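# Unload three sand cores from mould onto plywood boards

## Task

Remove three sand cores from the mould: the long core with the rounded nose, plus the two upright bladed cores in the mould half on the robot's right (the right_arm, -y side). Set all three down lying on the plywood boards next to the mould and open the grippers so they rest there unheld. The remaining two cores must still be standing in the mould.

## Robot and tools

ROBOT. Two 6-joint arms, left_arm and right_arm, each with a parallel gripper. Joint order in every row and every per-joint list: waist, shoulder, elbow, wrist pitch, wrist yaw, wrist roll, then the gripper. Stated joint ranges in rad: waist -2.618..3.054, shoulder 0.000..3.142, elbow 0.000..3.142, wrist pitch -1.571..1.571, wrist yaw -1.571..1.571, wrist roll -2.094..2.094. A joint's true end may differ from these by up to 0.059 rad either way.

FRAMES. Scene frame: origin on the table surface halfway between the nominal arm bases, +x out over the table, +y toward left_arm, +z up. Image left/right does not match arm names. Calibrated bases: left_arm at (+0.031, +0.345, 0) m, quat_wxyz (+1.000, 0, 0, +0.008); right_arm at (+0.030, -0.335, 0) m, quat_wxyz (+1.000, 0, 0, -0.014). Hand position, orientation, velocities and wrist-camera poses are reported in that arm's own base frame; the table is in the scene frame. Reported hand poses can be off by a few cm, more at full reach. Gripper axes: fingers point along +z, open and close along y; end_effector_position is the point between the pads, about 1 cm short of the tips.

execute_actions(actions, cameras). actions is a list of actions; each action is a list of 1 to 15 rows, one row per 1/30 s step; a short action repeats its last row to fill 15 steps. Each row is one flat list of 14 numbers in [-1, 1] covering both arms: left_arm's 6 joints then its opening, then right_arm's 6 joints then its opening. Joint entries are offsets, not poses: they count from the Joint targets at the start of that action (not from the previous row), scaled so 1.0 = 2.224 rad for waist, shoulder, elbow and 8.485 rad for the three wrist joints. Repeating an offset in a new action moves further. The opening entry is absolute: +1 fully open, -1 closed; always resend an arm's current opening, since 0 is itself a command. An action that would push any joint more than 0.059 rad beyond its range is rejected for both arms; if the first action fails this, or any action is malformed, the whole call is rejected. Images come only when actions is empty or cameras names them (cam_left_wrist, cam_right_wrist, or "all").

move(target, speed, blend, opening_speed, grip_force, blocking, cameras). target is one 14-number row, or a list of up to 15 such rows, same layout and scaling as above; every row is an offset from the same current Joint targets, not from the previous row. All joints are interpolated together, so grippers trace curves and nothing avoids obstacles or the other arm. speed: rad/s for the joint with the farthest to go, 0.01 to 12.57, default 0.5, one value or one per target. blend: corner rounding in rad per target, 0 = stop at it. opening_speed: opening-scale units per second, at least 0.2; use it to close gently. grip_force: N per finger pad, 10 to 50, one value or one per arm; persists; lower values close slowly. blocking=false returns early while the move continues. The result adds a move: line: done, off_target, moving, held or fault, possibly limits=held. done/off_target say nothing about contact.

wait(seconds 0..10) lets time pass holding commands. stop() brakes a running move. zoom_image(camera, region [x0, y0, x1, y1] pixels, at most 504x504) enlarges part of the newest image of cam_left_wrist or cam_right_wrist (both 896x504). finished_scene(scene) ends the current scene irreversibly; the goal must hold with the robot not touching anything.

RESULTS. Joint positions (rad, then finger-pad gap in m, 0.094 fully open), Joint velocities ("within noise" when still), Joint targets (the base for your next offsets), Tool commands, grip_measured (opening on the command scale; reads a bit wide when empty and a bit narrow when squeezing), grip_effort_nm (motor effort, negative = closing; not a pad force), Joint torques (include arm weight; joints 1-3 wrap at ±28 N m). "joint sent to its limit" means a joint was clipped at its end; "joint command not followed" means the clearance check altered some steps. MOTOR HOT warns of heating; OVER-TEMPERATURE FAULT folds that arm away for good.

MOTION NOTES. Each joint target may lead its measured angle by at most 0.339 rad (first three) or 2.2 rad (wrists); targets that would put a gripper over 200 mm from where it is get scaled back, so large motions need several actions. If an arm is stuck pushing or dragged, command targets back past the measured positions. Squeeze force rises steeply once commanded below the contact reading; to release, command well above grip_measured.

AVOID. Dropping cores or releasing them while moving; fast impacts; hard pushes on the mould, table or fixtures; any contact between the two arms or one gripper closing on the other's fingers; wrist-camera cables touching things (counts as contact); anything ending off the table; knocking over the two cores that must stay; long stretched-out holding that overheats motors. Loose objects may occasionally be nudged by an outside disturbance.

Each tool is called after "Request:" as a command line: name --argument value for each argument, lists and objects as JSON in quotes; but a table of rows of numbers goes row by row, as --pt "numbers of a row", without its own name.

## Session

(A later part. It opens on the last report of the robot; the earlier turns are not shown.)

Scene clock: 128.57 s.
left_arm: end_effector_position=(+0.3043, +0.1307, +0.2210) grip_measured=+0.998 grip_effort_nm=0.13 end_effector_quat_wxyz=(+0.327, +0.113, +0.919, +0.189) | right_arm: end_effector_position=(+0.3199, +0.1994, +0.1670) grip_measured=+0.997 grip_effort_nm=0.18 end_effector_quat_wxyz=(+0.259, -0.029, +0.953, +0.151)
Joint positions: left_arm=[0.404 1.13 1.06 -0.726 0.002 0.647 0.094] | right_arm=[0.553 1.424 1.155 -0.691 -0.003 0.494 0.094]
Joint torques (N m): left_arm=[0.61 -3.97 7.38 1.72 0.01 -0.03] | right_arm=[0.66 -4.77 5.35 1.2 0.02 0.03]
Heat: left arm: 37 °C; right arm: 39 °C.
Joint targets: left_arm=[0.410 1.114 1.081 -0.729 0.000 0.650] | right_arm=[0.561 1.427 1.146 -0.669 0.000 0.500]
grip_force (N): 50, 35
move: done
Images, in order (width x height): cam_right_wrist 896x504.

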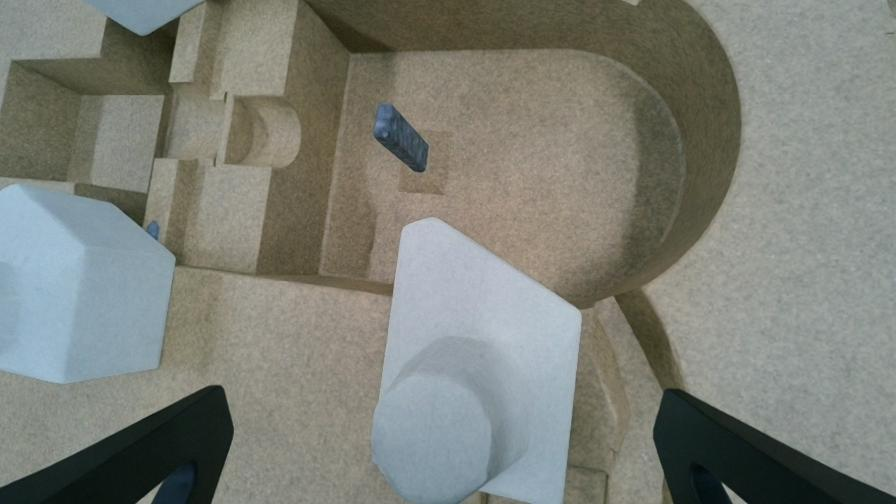

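Request:
move --pt "0 0 0 0 0 0 1 0.001 -0.014 -0.004 0 0 0 1" --pt "0 0 0 0 0 0 1 0.001 -0.014 -0.004 0 0 0 -0.6" --speed 0.2 --opening_speed 0.7 --cameras '["cam_right_wrist"]'

Scene clock: 136.27 s.
left_arm: end_effector_position=(+0.3043, +0.1307, +0.2210) grip_measured=+0.998 grip_effort_nm=0.13 end_effector_quat_wxyz=(+0.327, +0.113, +0.919, +0.189) | right_arm: end_effector_position=(+0.3188, +0.1997, +0.1650) grip_measured=-0.334 grip_effort_nm=-0.67 end_effector_quat_wxyz=(+0.258, -0.030, +0.954, +0.151)
Joint positions: left_arm=[0.404 1.13 1.06 -0.726 0.002 0.647 0.094] | right_arm=[0.556 1.423 1.148 -0.688 -0.003 0.494 0.031]
Joint torques (N m): left_arm=[0.5 -3.96 7.39 1.73 0.03 -0.02] | right_arm=[0.7 -7.25 5.19 1.19 0.02 0.05]
Heat: left arm: 37 °C; right arm: 39 °C.
Joint targets: left_arm=[0.410 1.114 1.081 -0.729 0.000 0.650] | right_arm=[0.563 1.396 1.138 -0.669 0.000 0.500]
grip_force (N): 50, 35
move: done
Images, in order (width x height): cam_right_wrist 896x504.

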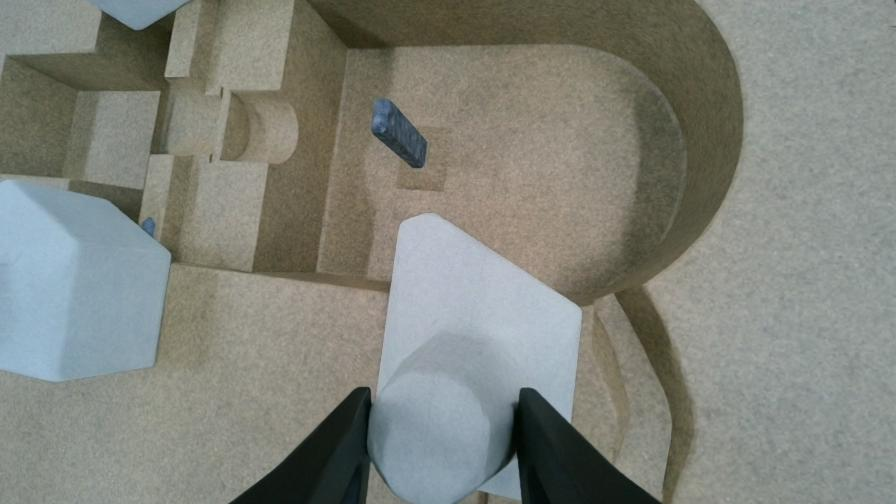

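Request:
move --pt "0 0 0 0 0 0 1 0 0.0129 0.0546 -0.0101 0 0 -0.6" --pt "0 0 0 0 0 0 1 0 0.0382 0.2049 -0.0429 0 0 -0.6" --pt "0 0 0 0 0 0 1 -0.4555 0.0629 0.2905 -0.0593 0 0 -0.6" --pt "0 0 0 0 0 0 1 -0.4555 -0.2531 -0.1821 0.0352 0 -0.3029 -0.6" --speed '[0.25,0.3,0.8,0.8]' --blend '[0.03,0.04,0.06,0]' --cameras '["all"]'

Scene clock: 158.23 s.
left_arm: end_effector_position=(+0.3043, +0.1307, +0.2210) grip_measured=+0.998 grip_effort_nm=0.13 end_effector_quat_wxyz=(+0.327, +0.113, +0.919, +0.189) | right_arm: end_effector_position=(+0.2723, -0.1318, +0.1964) grip_measured=-0.339 grip_effort_nm=-0.72 end_effector_quat_wxyz=(-0.139, +0.642, -0.618, +0.432)
Joint positions: left_arm=[0.404 1.13 1.06 -0.726 0.002 0.647 0.094] | right_arm=[-0.453 0.865 0.722 -0.485 0.002 -2.063 0.031]
Joint torques (N m): left_arm=[0.54 -3.84 7.32 1.75 0 -0.04] | right_arm=[0.31 -3.84 7.06 2.44 -0.02 -0.12]
Heat: left arm: 37 °C; right arm: 40 °C.
Joint targets: left_arm=[0.410 1.114 1.081 -0.729 0.000 0.650] | right_arm=[-0.450 0.833 0.732 -0.370 0.000 -2.070]
grip_force (N): 50, 35
move: off_target (right_arm); right_arm: the wrist pitch is farthest, 0.115 rad from its target

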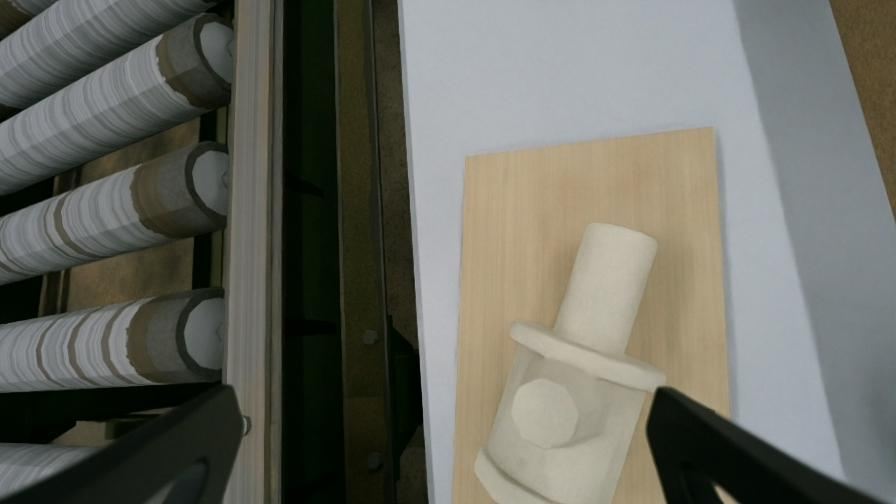

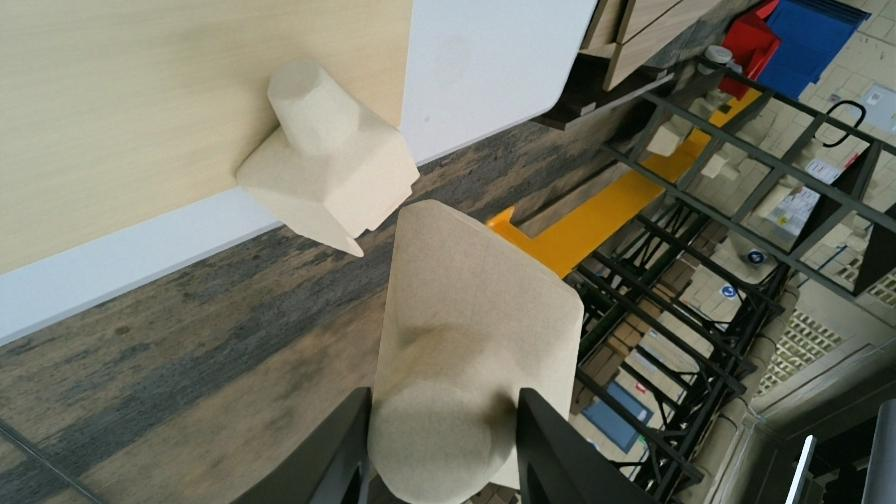

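Request:
move --target '[0,0,0,0,0,0,1,0,-0.0692,-0.2014,0.0330,0,0,-0.6]' --speed 0.4 --cameras '["cam_right_wrist"]'

Scene clock: 167.77 s.
left_arm: end_effector_position=(+0.3043, +0.1307, +0.2210) grip_measured=+0.998 grip_effort_nm=0.13 end_effector_quat_wxyz=(+0.327, +0.113, +0.919, +0.189) | right_arm: end_effector_position=(+0.2401, -0.1174, +0.0912) grip_measured=-0.339 grip_effort_nm=-0.73 end_effector_quat_wxyz=(-0.134, +0.644, -0.621, +0.427)
Joint positions: left_arm=[0.404 1.13 1.06 -0.726 0.002 0.647 0.094] | right_arm=[-0.453 0.705 0.272 -0.209 0.008 -2.065 0.031]
Joint torques (N m): left_arm=[0.57 -3.95 7.34 1.72 0.01 -0.02] | right_arm=[0.31 -2.37 7.15 2.47 -0.08 -0.11]
Heat: left arm: 37 °C; right arm: 44 °C.
Joint targets: left_arm=[0.410 1.114 1.081 -0.729 0.000 0.650] | right_arm=[-0.450 0.679 0.285 -0.090 0.000 -2.070]
grip_force (N): 50, 35
move: off_target (right_arm); right_arm: the wrist pitch is farthest, 0.119 rad from its target
Images, in order (width x height): cam_right_wrist 896x504.

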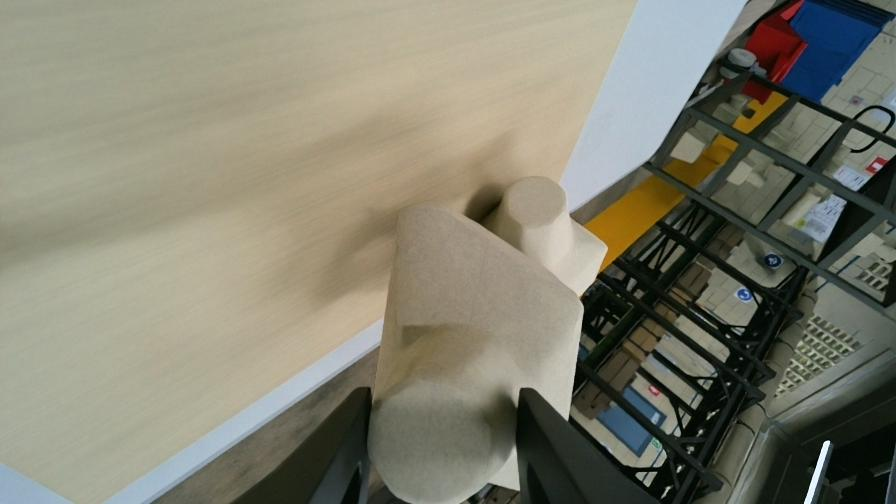

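Request:
move --target '[0,0,0,0,0,0,1,0,0.0247,-0.0701,0.0236,0,0,-0.6]' --speed 0.12 --cameras '["cam_right_wrist"]'

Scene clock: 172.07 s.
left_arm: end_effector_position=(+0.3043, +0.1307, +0.2210) grip_measured=+0.998 grip_effort_nm=0.13 end_effector_quat_wxyz=(+0.327, +0.113, +0.919, +0.189) | right_arm: end_effector_position=(+0.2445, -0.1195, +0.0724) grip_measured=-0.340 grip_effort_nm=-0.72 end_effector_quat_wxyz=(-0.145, +0.630, -0.608, +0.461)
Joint positions: left_arm=[0.404 1.13 1.06 -0.726 0.002 0.647 0.094] | right_arm=[-0.453 0.736 0.131 0.043 0.008 -2.065 0.031]
Joint torques (N m): left_arm=[0.51 -3.95 7.39 1.72 0.01 -0.02] | right_arm=[0.34 -0.36 5.9 2.03 -0.08 -0.1]
Heat: left arm: 38 °C; right arm: 45 °C.
Joint targets: left_arm=[0.410 1.114 1.081 -0.729 0.000 0.650] | right_arm=[-0.450 0.734 0.129 0.110 0.000 -2.070]
grip_force (N): 50, 35
move: off_target (right_arm); right_arm: the wrist pitch is farthest, 0.067 rad from its target
Images, in order (width x height): cam_right_wrist 896x504.

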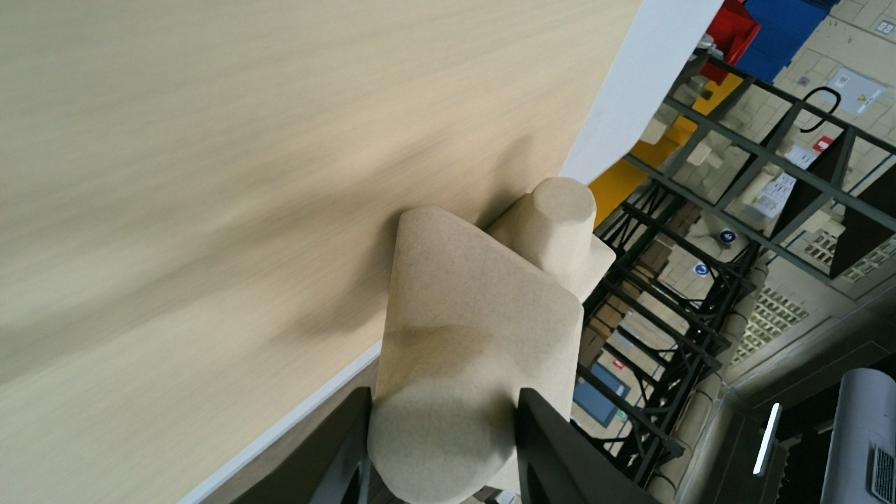

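Request:
move --target '[0,0,0,0,0,0,1,0,0.008,-0.018,-0.006,0,0,-0.6]' --speed 0.1 --cameras '["cam_right_wrist"]'

Request:
move --target '[0,0,0,0,0,0,1,0,0.004,0,-0.0070,0,0,-0.6]' --speed 0.1 --cameras '["cam_right_wrist"]'

Scene clock: 177.27 s.
left_arm: end_effector_position=(+0.3043, +0.1307, +0.2210) grip_measured=+0.998 grip_effort_nm=0.12 end_effector_quat_wxyz=(+0.327, +0.113, +0.919, +0.189) | right_arm: end_effector_position=(+0.2432, -0.1186, +0.0665) grip_measured=-0.340 grip_effort_nm=-0.72 end_effector_quat_wxyz=(-0.146, +0.630, -0.607, +0.461)
Joint positions: left_arm=[0.404 1.13 1.06 -0.726 0.002 0.647 0.094] | right_arm=[-0.453 0.745 0.107 0.076 0.006 -2.065 0.031]
Joint torques (N m): left_arm=[0.59 -3.92 7.38 1.73 0.01 -0.03] | right_arm=[0.29 0.39 4.64 1.27 -0.07 -0.1]
Heat: left arm: 38 °C; right arm: 45 °C.
Joint targets: left_arm=[0.410 1.114 1.081 -0.729 0.000 0.650] | right_arm=[-0.450 0.751 0.089 0.059 0.000 -2.070]
grip_force (N): 50, 35
move: done
Images, in order (width x height): cam_right_wrist 896x504.

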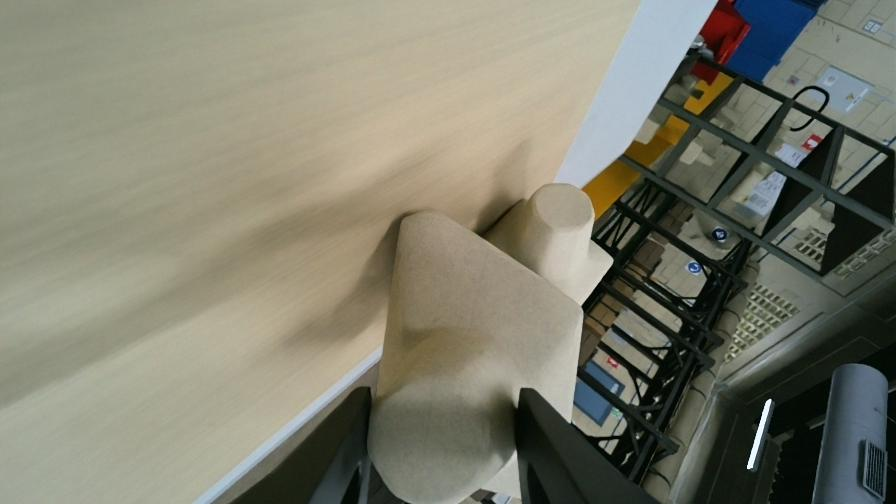

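Scene clock: 178.10 s.
left_arm: end_effector_position=(+0.3043, +0.1307, +0.2210) grip_measured=+0.998 grip_effort_nm=0.12 end_effector_quat_wxyz=(+0.327, +0.113, +0.919, +0.189) | right_arm: end_effector_position=(+0.2431, -0.1180, +0.0654) grip_measured=-0.340 grip_effort_nm=-0.72 end_effector_quat_wxyz=(-0.146, +0.632, -0.608, +0.459)
Joint positions: left_arm=[0.404 1.13 1.06 -0.726 0.002 0.647 0.094] | right_arm=[-0.453 0.748 0.107 0.074 0.003 -2.065 0.031]
Joint torques (N m): left_arm=[0.47 -3.95 7.39 1.72 0.02 -0.03] | right_arm=[0.34 0.9 4.63 0.73 -0.03 -0.1]
Heat: left arm: 38 °C; right arm: 45 °C.
Joint targets: left_arm=[0.410 1.114 1.081 -0.729 0.000 0.650] | right_arm=[-0.450 0.760 0.089 0.000 0.000 -2.070]
grip_force (N): 50, 35
move: off_target (right_arm); right_arm: the wrist pitch is farthest, 0.075 rad from its target
Images, in order (width x height): cam_right_wrist 896x504.

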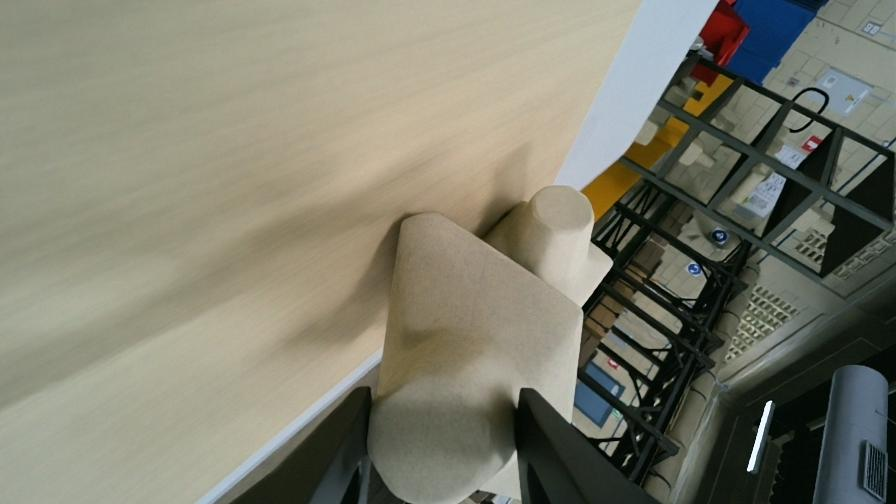

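Request:
move --target '[0,0,0,0,0,0,1,0,0.006,0,-0.0070,0,0,-0.6]' --speed 0.1 --cameras '["cam_right_wrist"]'

Request:
move --target '[0,0,0,0,0,0,1,0,0.006,0,-0.0060,0,0,-0.6]' --speed 0.1 --cameras '["cam_right_wrist"]'

Scene clock: 181.30 s.
left_arm: end_effector_position=(+0.3043, +0.1307, +0.2210) grip_measured=+0.998 grip_effort_nm=0.13 end_effector_quat_wxyz=(+0.327, +0.113, +0.919, +0.189) | right_arm: end_effector_position=(+0.2427, -0.1168, +0.0635) grip_measured=-0.340 grip_effort_nm=-0.72 end_effector_quat_wxyz=(-0.147, +0.634, -0.608, +0.455)
Joint positions: left_arm=[0.404 1.13 1.06 -0.726 0.002 0.647 0.094] | right_arm=[-0.453 0.751 0.107 0.069 -0.001 -2.065 0.031]
Joint torques (N m): left_arm=[0.53 -3.89 7.39 1.73 0.01 -0.02] | right_arm=[0.31 1.74 4.62 0.25 0.01 -0.1]
Heat: left arm: 38 °C; right arm: 44 °C.
Joint targets: left_arm=[0.410 1.114 1.081 -0.729 0.000 0.650] | right_arm=[-0.450 0.773 0.089 -0.060 0.000 -2.070]
grip_force (N): 50, 35
move: off_target (right_arm); right_arm: the wrist pitch is farthest, 0.128 rad from its target
Images, in order (width x height): cam_right_wrist 896x504.

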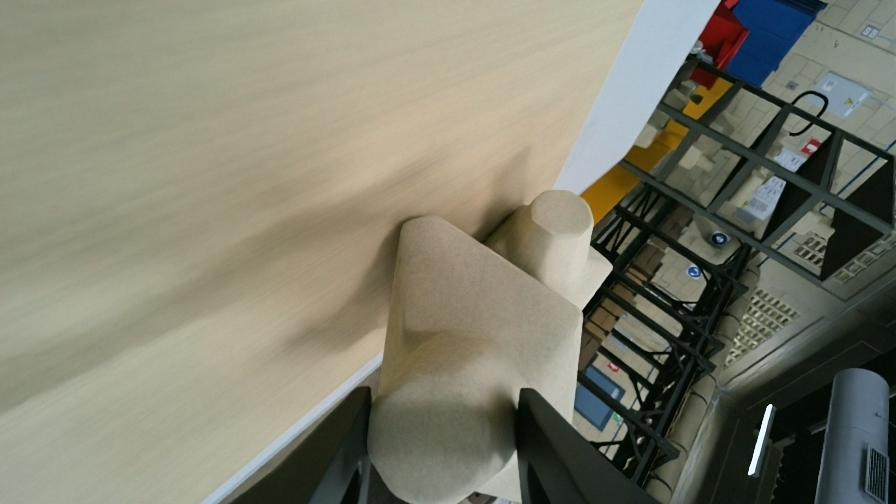

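Scene clock: 182.03 s.
left_arm: end_effector_position=(+0.3043, +0.1307, +0.2210) grip_measured=+0.998 grip_effort_nm=0.13 end_effector_quat_wxyz=(+0.327, +0.113, +0.919, +0.189) | right_arm: end_effector_position=(+0.2425, -0.1155, +0.0615) grip_measured=-0.340 grip_effort_nm=-0.72 end_effector_quat_wxyz=(-0.149, +0.636, -0.609, +0.450)
Joint positions: left_arm=[0.404 1.13 1.06 -0.726 0.002 0.647 0.094] | right_arm=[-0.453 0.755 0.107 0.065 -0.008 -2.065 0.031]
Joint torques (N m): left_arm=[0.55 -3.9 7.38 1.75 0.01 -0.04] | right_arm=[0.31 2.5 4.62 -0.18 0.06 -0.1]
Heat: left arm: 38 °C; right arm: 43 °C.
Joint targets: left_arm=[0.410 1.114 1.081 -0.729 0.000 0.650] | right_arm=[-0.450 0.787 0.089 -0.111 0.000 -2.070]
grip_force (N): 50, 35
move: off_target (right_arm); right_arm: the wrist pitch is farthest, 0.176 rad from its target
Images, in order (width x height): cam_right_wrist 896x504.

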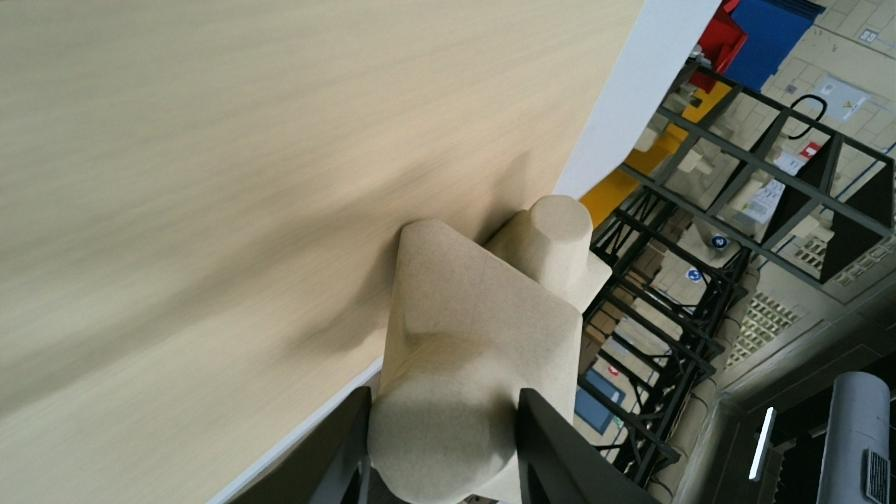

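Request:
move --target '[0,0,0,0,0,0,1,0,0.008,0,-0.0080,0,0,-0.6]' --speed 0.1 --cameras '["all"]'

Request:
zoom_image --camera "cam_right_wrist" --region '[280, 180, 660, 480]'

Scene clock: 187.30 s.
left_arm: end_effector_position=(+0.3043, +0.1307, +0.2210) grip_measured=+0.998 grip_effort_nm=0.13 end_effector_quat_wxyz=(+0.327, +0.113, +0.919, +0.189) | right_arm: end_effector_position=(+0.2423, -0.1138, +0.0596) grip_measured=-0.340 grip_effort_nm=-0.72 end_effector_quat_wxyz=(-0.150, +0.640, -0.610, +0.442)
Joint positions: left_arm=[0.404 1.13 1.06 -0.726 0.002 0.647 0.094] | right_arm=[-0.453 0.764 0.116 0.048 -0.016 -2.065 0.031]
Joint torques (N m): left_arm=[0.55 -3.89 7.27 1.72 0 -0.03] | right_arm=[0.31 3.22 3.99 -0.68 0.14 -0.11]
Heat: left arm: 38 °C; right arm: 42 °C.
Joint targets: left_arm=[0.410 1.114 1.081 -0.729 0.000 0.650] | right_arm=[-0.450 0.805 0.088 -0.179 0.000 -2.070]
grip_force (N): 50, 35
move: off_target (right_arm); right_arm: the wrist pitch is farthest, 0.227 rad from its target

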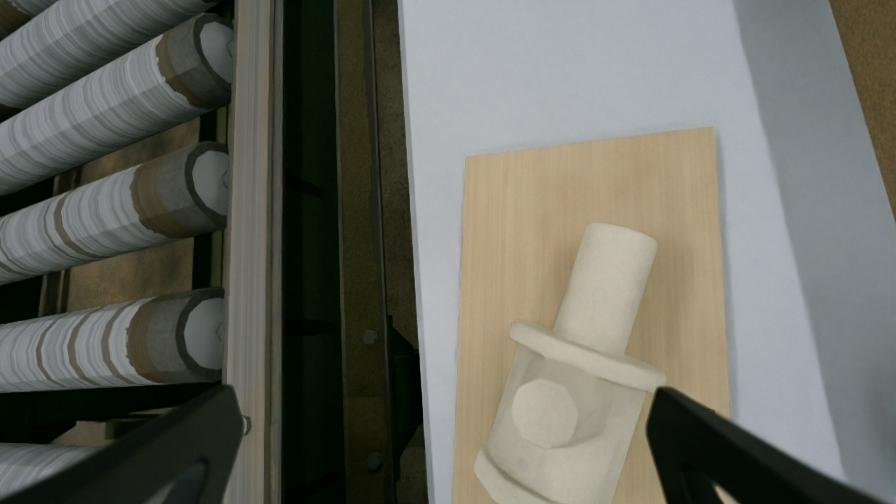

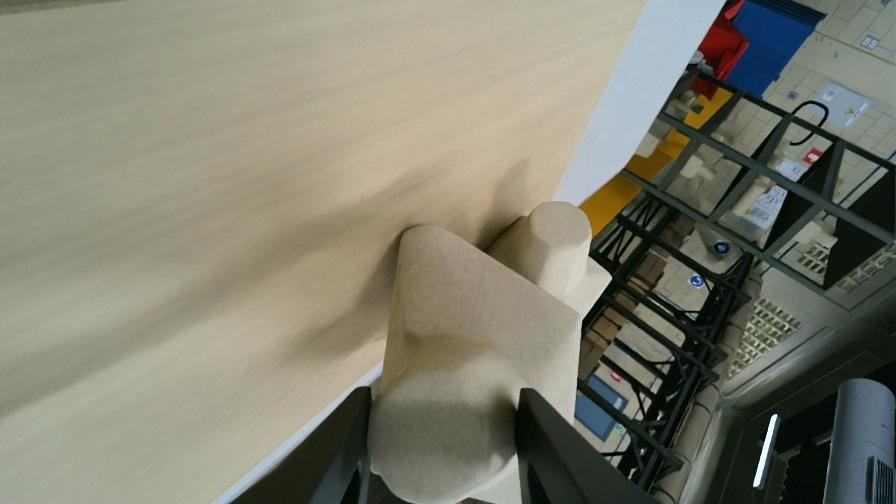

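Scaled by 1.326.

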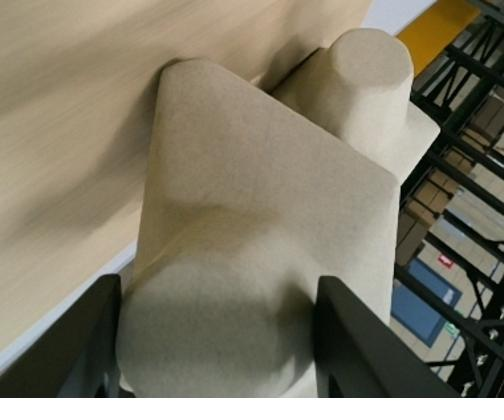

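Request:
move --target '[0,0,0,0,0,0,1,0,-0.006,0,0.008,0,0,-0.6]' --speed 0.1

Request:
move --target '[0,0,0,0,0,0,1,0,0,0,0,0,0,-0.15]' --opening_speed 0.2 --cameras '["cam_right_wrist"]'

Scene clock: 204.57 s.
left_arm: end_effector_position=(+0.3043, +0.1307, +0.2210) grip_measured=+0.998 grip_effort_nm=0.13 end_effector_quat_wxyz=(+0.327, +0.113, +0.919, +0.189) | right_arm: end_effector_position=(+0.2429, -0.1141, +0.0605) grip_measured=-0.340 grip_effort_nm=-0.72 end_effector_quat_wxyz=(-0.150, +0.640, -0.609, +0.444)
Joint positions: left_arm=[0.404 1.13 1.06 -0.726 0.002 0.647 0.094] | right_arm=[-0.453 0.764 0.116 0.053 -0.016 -2.065 0.031]
Joint torques (N m): left_arm=[0.54 -3.95 7.36 1.75 0.03 -0.03] | right_arm=[0.29 2.07 3.96 -0.08 0.14 -0.1]
Heat: left arm: 38 °C; right arm: 39 °C.
Joint targets: left_arm=[0.410 1.114 1.081 -0.729 0.000 0.650] | right_arm=[-0.450 0.791 0.088 -0.111 0.000 -2.070]
grip_force (N): 50, 35
move: off_target (right_arm); right_arm: the wrist pitch is farthest, 0.164 rad from its target

Scene clock: 207.03 s.
left_arm: end_effector_position=(+0.3043, +0.1307, +0.2210) grip_measured=+0.998 grip_effort_nm=0.13 end_effector_quat_wxyz=(+0.327, +0.113, +0.919, +0.189) | right_arm: end_effector_position=(+0.2254, -0.1085, +0.0324) grip_measured=-0.153 grip_effort_nm=0.19 end_effector_quat_wxyz=(-0.127, +0.658, -0.629, +0.394)
Joint positions: left_arm=[0.404 1.13 1.06 -0.726 0.002 0.647 0.094] | right_arm=[-0.453 0.787 0.103 -0.034 -0.001 -2.068 0.04]
Joint torques (N m): left_arm=[0.58 -3.88 7.41 1.73 0.01 -0.02] | right_arm=[0.28 0.14 4.71 0.6 0 -0.07]
Heat: left arm: 38 °C; right arm: 39 °C.
Joint targets: left_arm=[0.410 1.114 1.081 -0.729 0.000 0.650] | right_arm=[-0.450 0.791 0.088 -0.111 0.000 -2.071]
grip_force (N): 50, 35
move: off_target (right_arm); right_arm: the wrist pitch is farthest, 0.077 rad from its target
Images, in order (width x height): cam_right_wrist 896x504.

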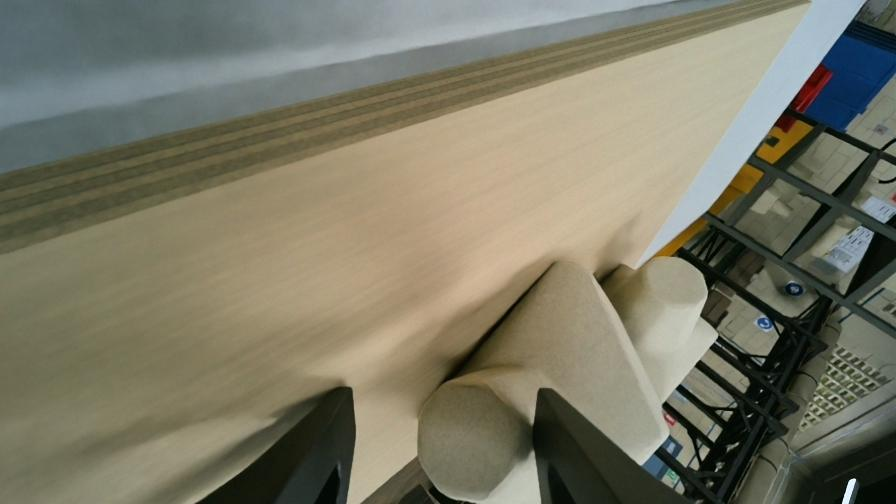

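Request:
move --pt "0 0 0 0 0 0 1 0 -0.01 0.03 -0.004 0 0 -0.15" --pt "0 0 0 0 0 0 1 0 -0.0695 0.1281 -0.045 0 0 -0.15" --pt "0 0 0 0 0 0 1 0 -0.03 0.32 -0.07 0 0 0" --speed '[0.15,0.25,0.4]' --blend 0.01 --cameras '["cam_right_wrist"]'

Scene clock: 215.40 s.
left_arm: end_effector_position=(+0.3043, +0.1307, +0.2210) grip_measured=+0.998 grip_effort_nm=0.13 end_effector_quat_wxyz=(+0.327, +0.113, +0.919, +0.189) | right_arm: end_effector_position=(+0.2385, -0.1151, +0.2159) grip_measured=-0.003 grip_effort_nm=0.18 end_effector_quat_wxyz=(-0.137, +0.645, -0.618, +0.428)
Joint positions: left_arm=[0.404 1.13 1.06 -0.726 0.002 0.647 0.094] | right_arm=[-0.453 0.722 0.772 -0.689 0 -2.068 0.047]
Joint torques (N m): left_arm=[0.5 -3.89 7.38 1.74 0.02 -0.03] | right_arm=[0.27 0.17 8.27 1.21 -0.01 -0.07]
Heat: left arm: 38 °C; right arm: 39 °C.
Joint targets: left_arm=[0.410 1.114 1.081 -0.729 0.000 0.650] | right_arm=[-0.450 0.725 0.800 -0.705 0.000 -2.071]
grip_force (N): 50, 35
move: done
Images, in order (width x height): cam_right_wrist 896x504.

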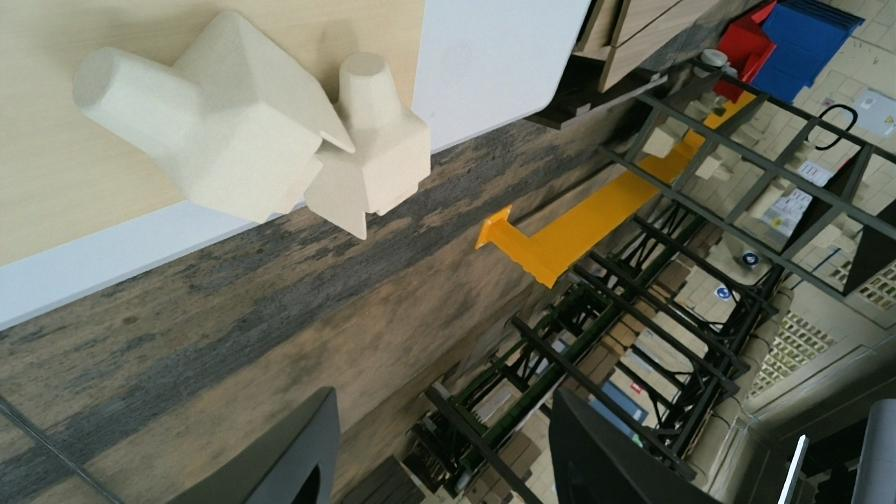

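Request:
move --target '[0,0,0,0,0,0,1,0,0.24,0.36,-0.06,0,0.244,0]' --speed 0.9 --cameras '["cam_right_wrist"]'

Request:
zoom_image --camera "cam_right_wrist" --region '[250, 50, 700, 450]'

Scene clock: 221.70 s.
left_arm: end_effector_position=(+0.3043, +0.1307, +0.2210) grip_measured=+0.998 grip_effort_nm=0.13 end_effector_quat_wxyz=(+0.327, +0.113, +0.919, +0.189) | right_arm: end_effector_position=(+0.2795, -0.1350, +0.3080) grip_measured=-0.003 grip_effort_nm=0.18 end_effector_quat_wxyz=(+0.326, +0.208, +0.919, -0.077)
Joint positions: left_arm=[0.404 1.13 1.06 -0.726 0.002 0.647 0.094] | right_arm=[-0.453 1.255 1.57 -1.203 0 -0.007 0.047]
Joint torques (N m): left_arm=[0.51 -3.77 7.43 1.74 0.01 -0.03] | right_arm=[0.25 -2.56 7.66 1 -0.01 0.06]
Heat: left arm: 38 °C; right arm: 39 °C.
Joint targets: left_arm=[0.410 1.114 1.081 -0.729 0.000 0.650] | right_arm=[-0.450 1.259 1.601 -1.214 0.000 0.000]
grip_force (N): 50, 35
move: done
Images, in order (width x height): cam_right_wrist 896x504.

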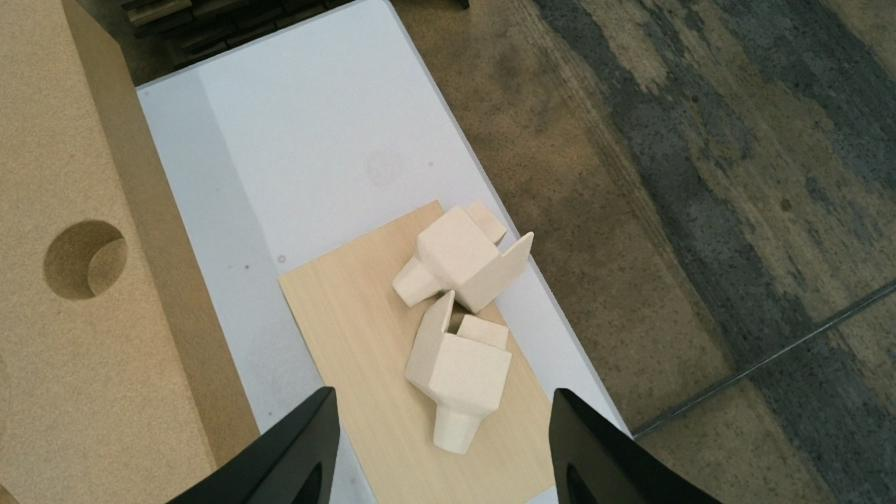

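Scaled by 1.120.

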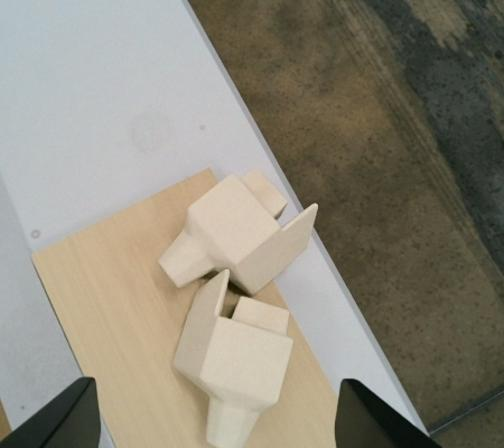

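Request:
move --target '[0,0,0,0,0,0,1,0.036,0.2615,-0.0297,0.0082,0,0.1214,0.2]' --speed 0.7 --cameras '["cam_right_wrist"]'

Scene clock: 240.03 s.
left_arm: end_effector_position=(+0.3043, +0.1307, +0.2210) grip_measured=+0.998 grip_effort_nm=0.13 end_effector_quat_wxyz=(+0.327, +0.113, +0.919, +0.189) | right_arm: end_effector_position=(+0.3442, -0.1352, +0.1097) grip_measured=+0.197 grip_effort_nm=0.18 end_effector_quat_wxyz=(+0.054, +0.642, +0.764, +0.018)
Joint positions: left_arm=[0.404 1.13 1.06 -0.726 0.002 0.647 0.094] | right_arm=[-0.377 1.838 1.54 -1.159 0 1.021 0.056]
Joint torques (N m): left_arm=[0.58 -3.92 7.39 1.72 0.03 -0.01] | right_arm=[0.59 -7.53 4.93 0.44 -0.02 0.08]
Heat: left arm: 38 °C; right arm: 39 °C.
Joint targets: left_arm=[0.410 1.114 1.081 -0.729 0.000 0.650] | right_arm=[-0.370 1.840 1.535 -1.144 0.000 1.030]
grip_force (N): 50, 35
move: done
Images, in order (width x height): cam_right_wrist 896x504.

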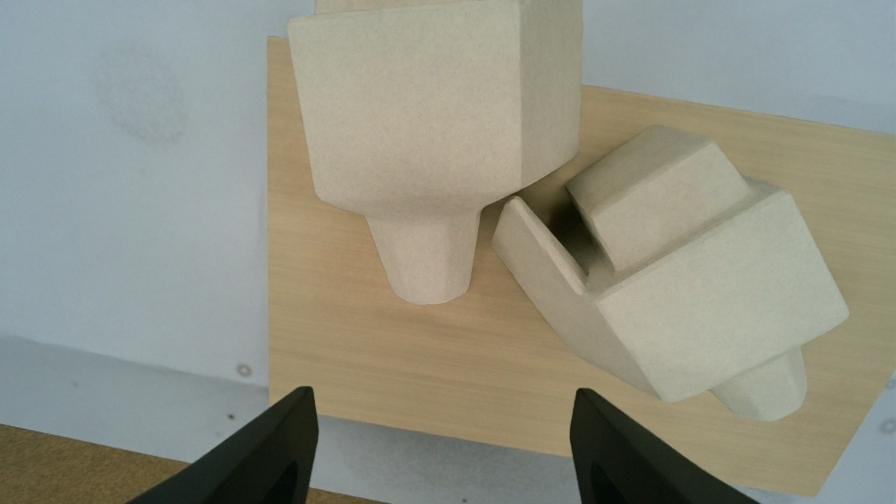

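Request:
zoom_image --camera "cam_right_wrist" --region '[240, 0, 640, 320]'

Request:
move --target '[0,0,0,0,0,0,1,0,-0.04,0.12,-0.04,0,0,0.2]' --speed 0.5 --cameras '["cam_right_wrist"]'

Scaled by 1.260.

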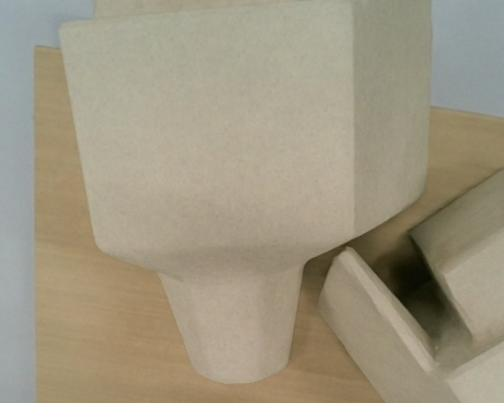

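Scene clock: 246.17 s.
left_arm: end_effector_position=(+0.3043, +0.1307, +0.2210) grip_measured=+0.998 grip_effort_nm=0.13 end_effector_quat_wxyz=(+0.327, +0.113, +0.919, +0.189) | right_arm: end_effector_position=(+0.3209, -0.1259, +0.1899) grip_measured=+0.197 grip_effort_nm=0.18 end_effector_quat_wxyz=(+0.052, +0.643, +0.764, +0.017)
Joint positions: left_arm=[0.404 1.13 1.06 -0.726 0.002 0.647 0.094] | right_arm=[-0.377 1.772 1.778 -1.467 0 1.022 0.056]
Joint torques (N m): left_arm=[0.58 -3.92 7.36 1.73 0.01 -0.01] | right_arm=[0.57 -8.62 6.94 0.13 -0.01 0.05]
Heat: left arm: 38 °C; right arm: 38 °C.
Joint targets: left_arm=[0.410 1.114 1.081 -0.729 0.000 0.650] | right_arm=[-0.370 1.751 1.802 -1.484 0.000 1.030]
grip_force (N): 50, 35
move: done
Images, in order (width x height): cam_right_wrist 896x504.

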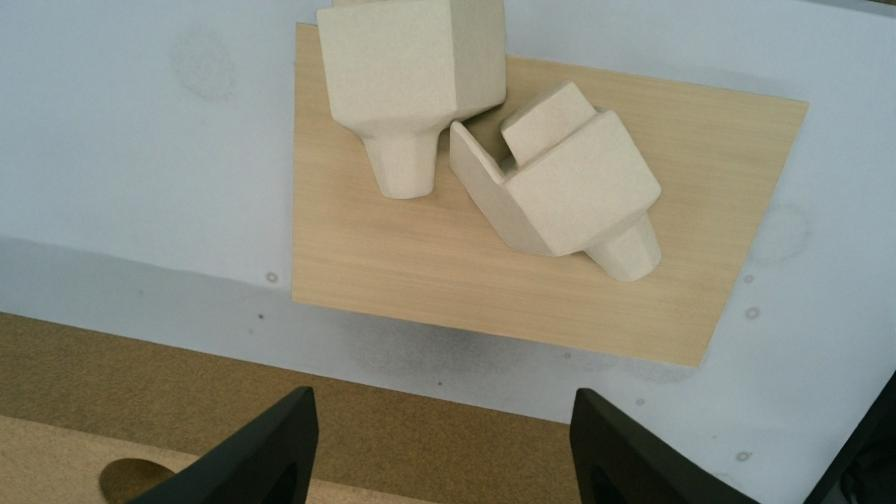

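Request:
finished_scene --scene 2

The scene is finished: the task was done.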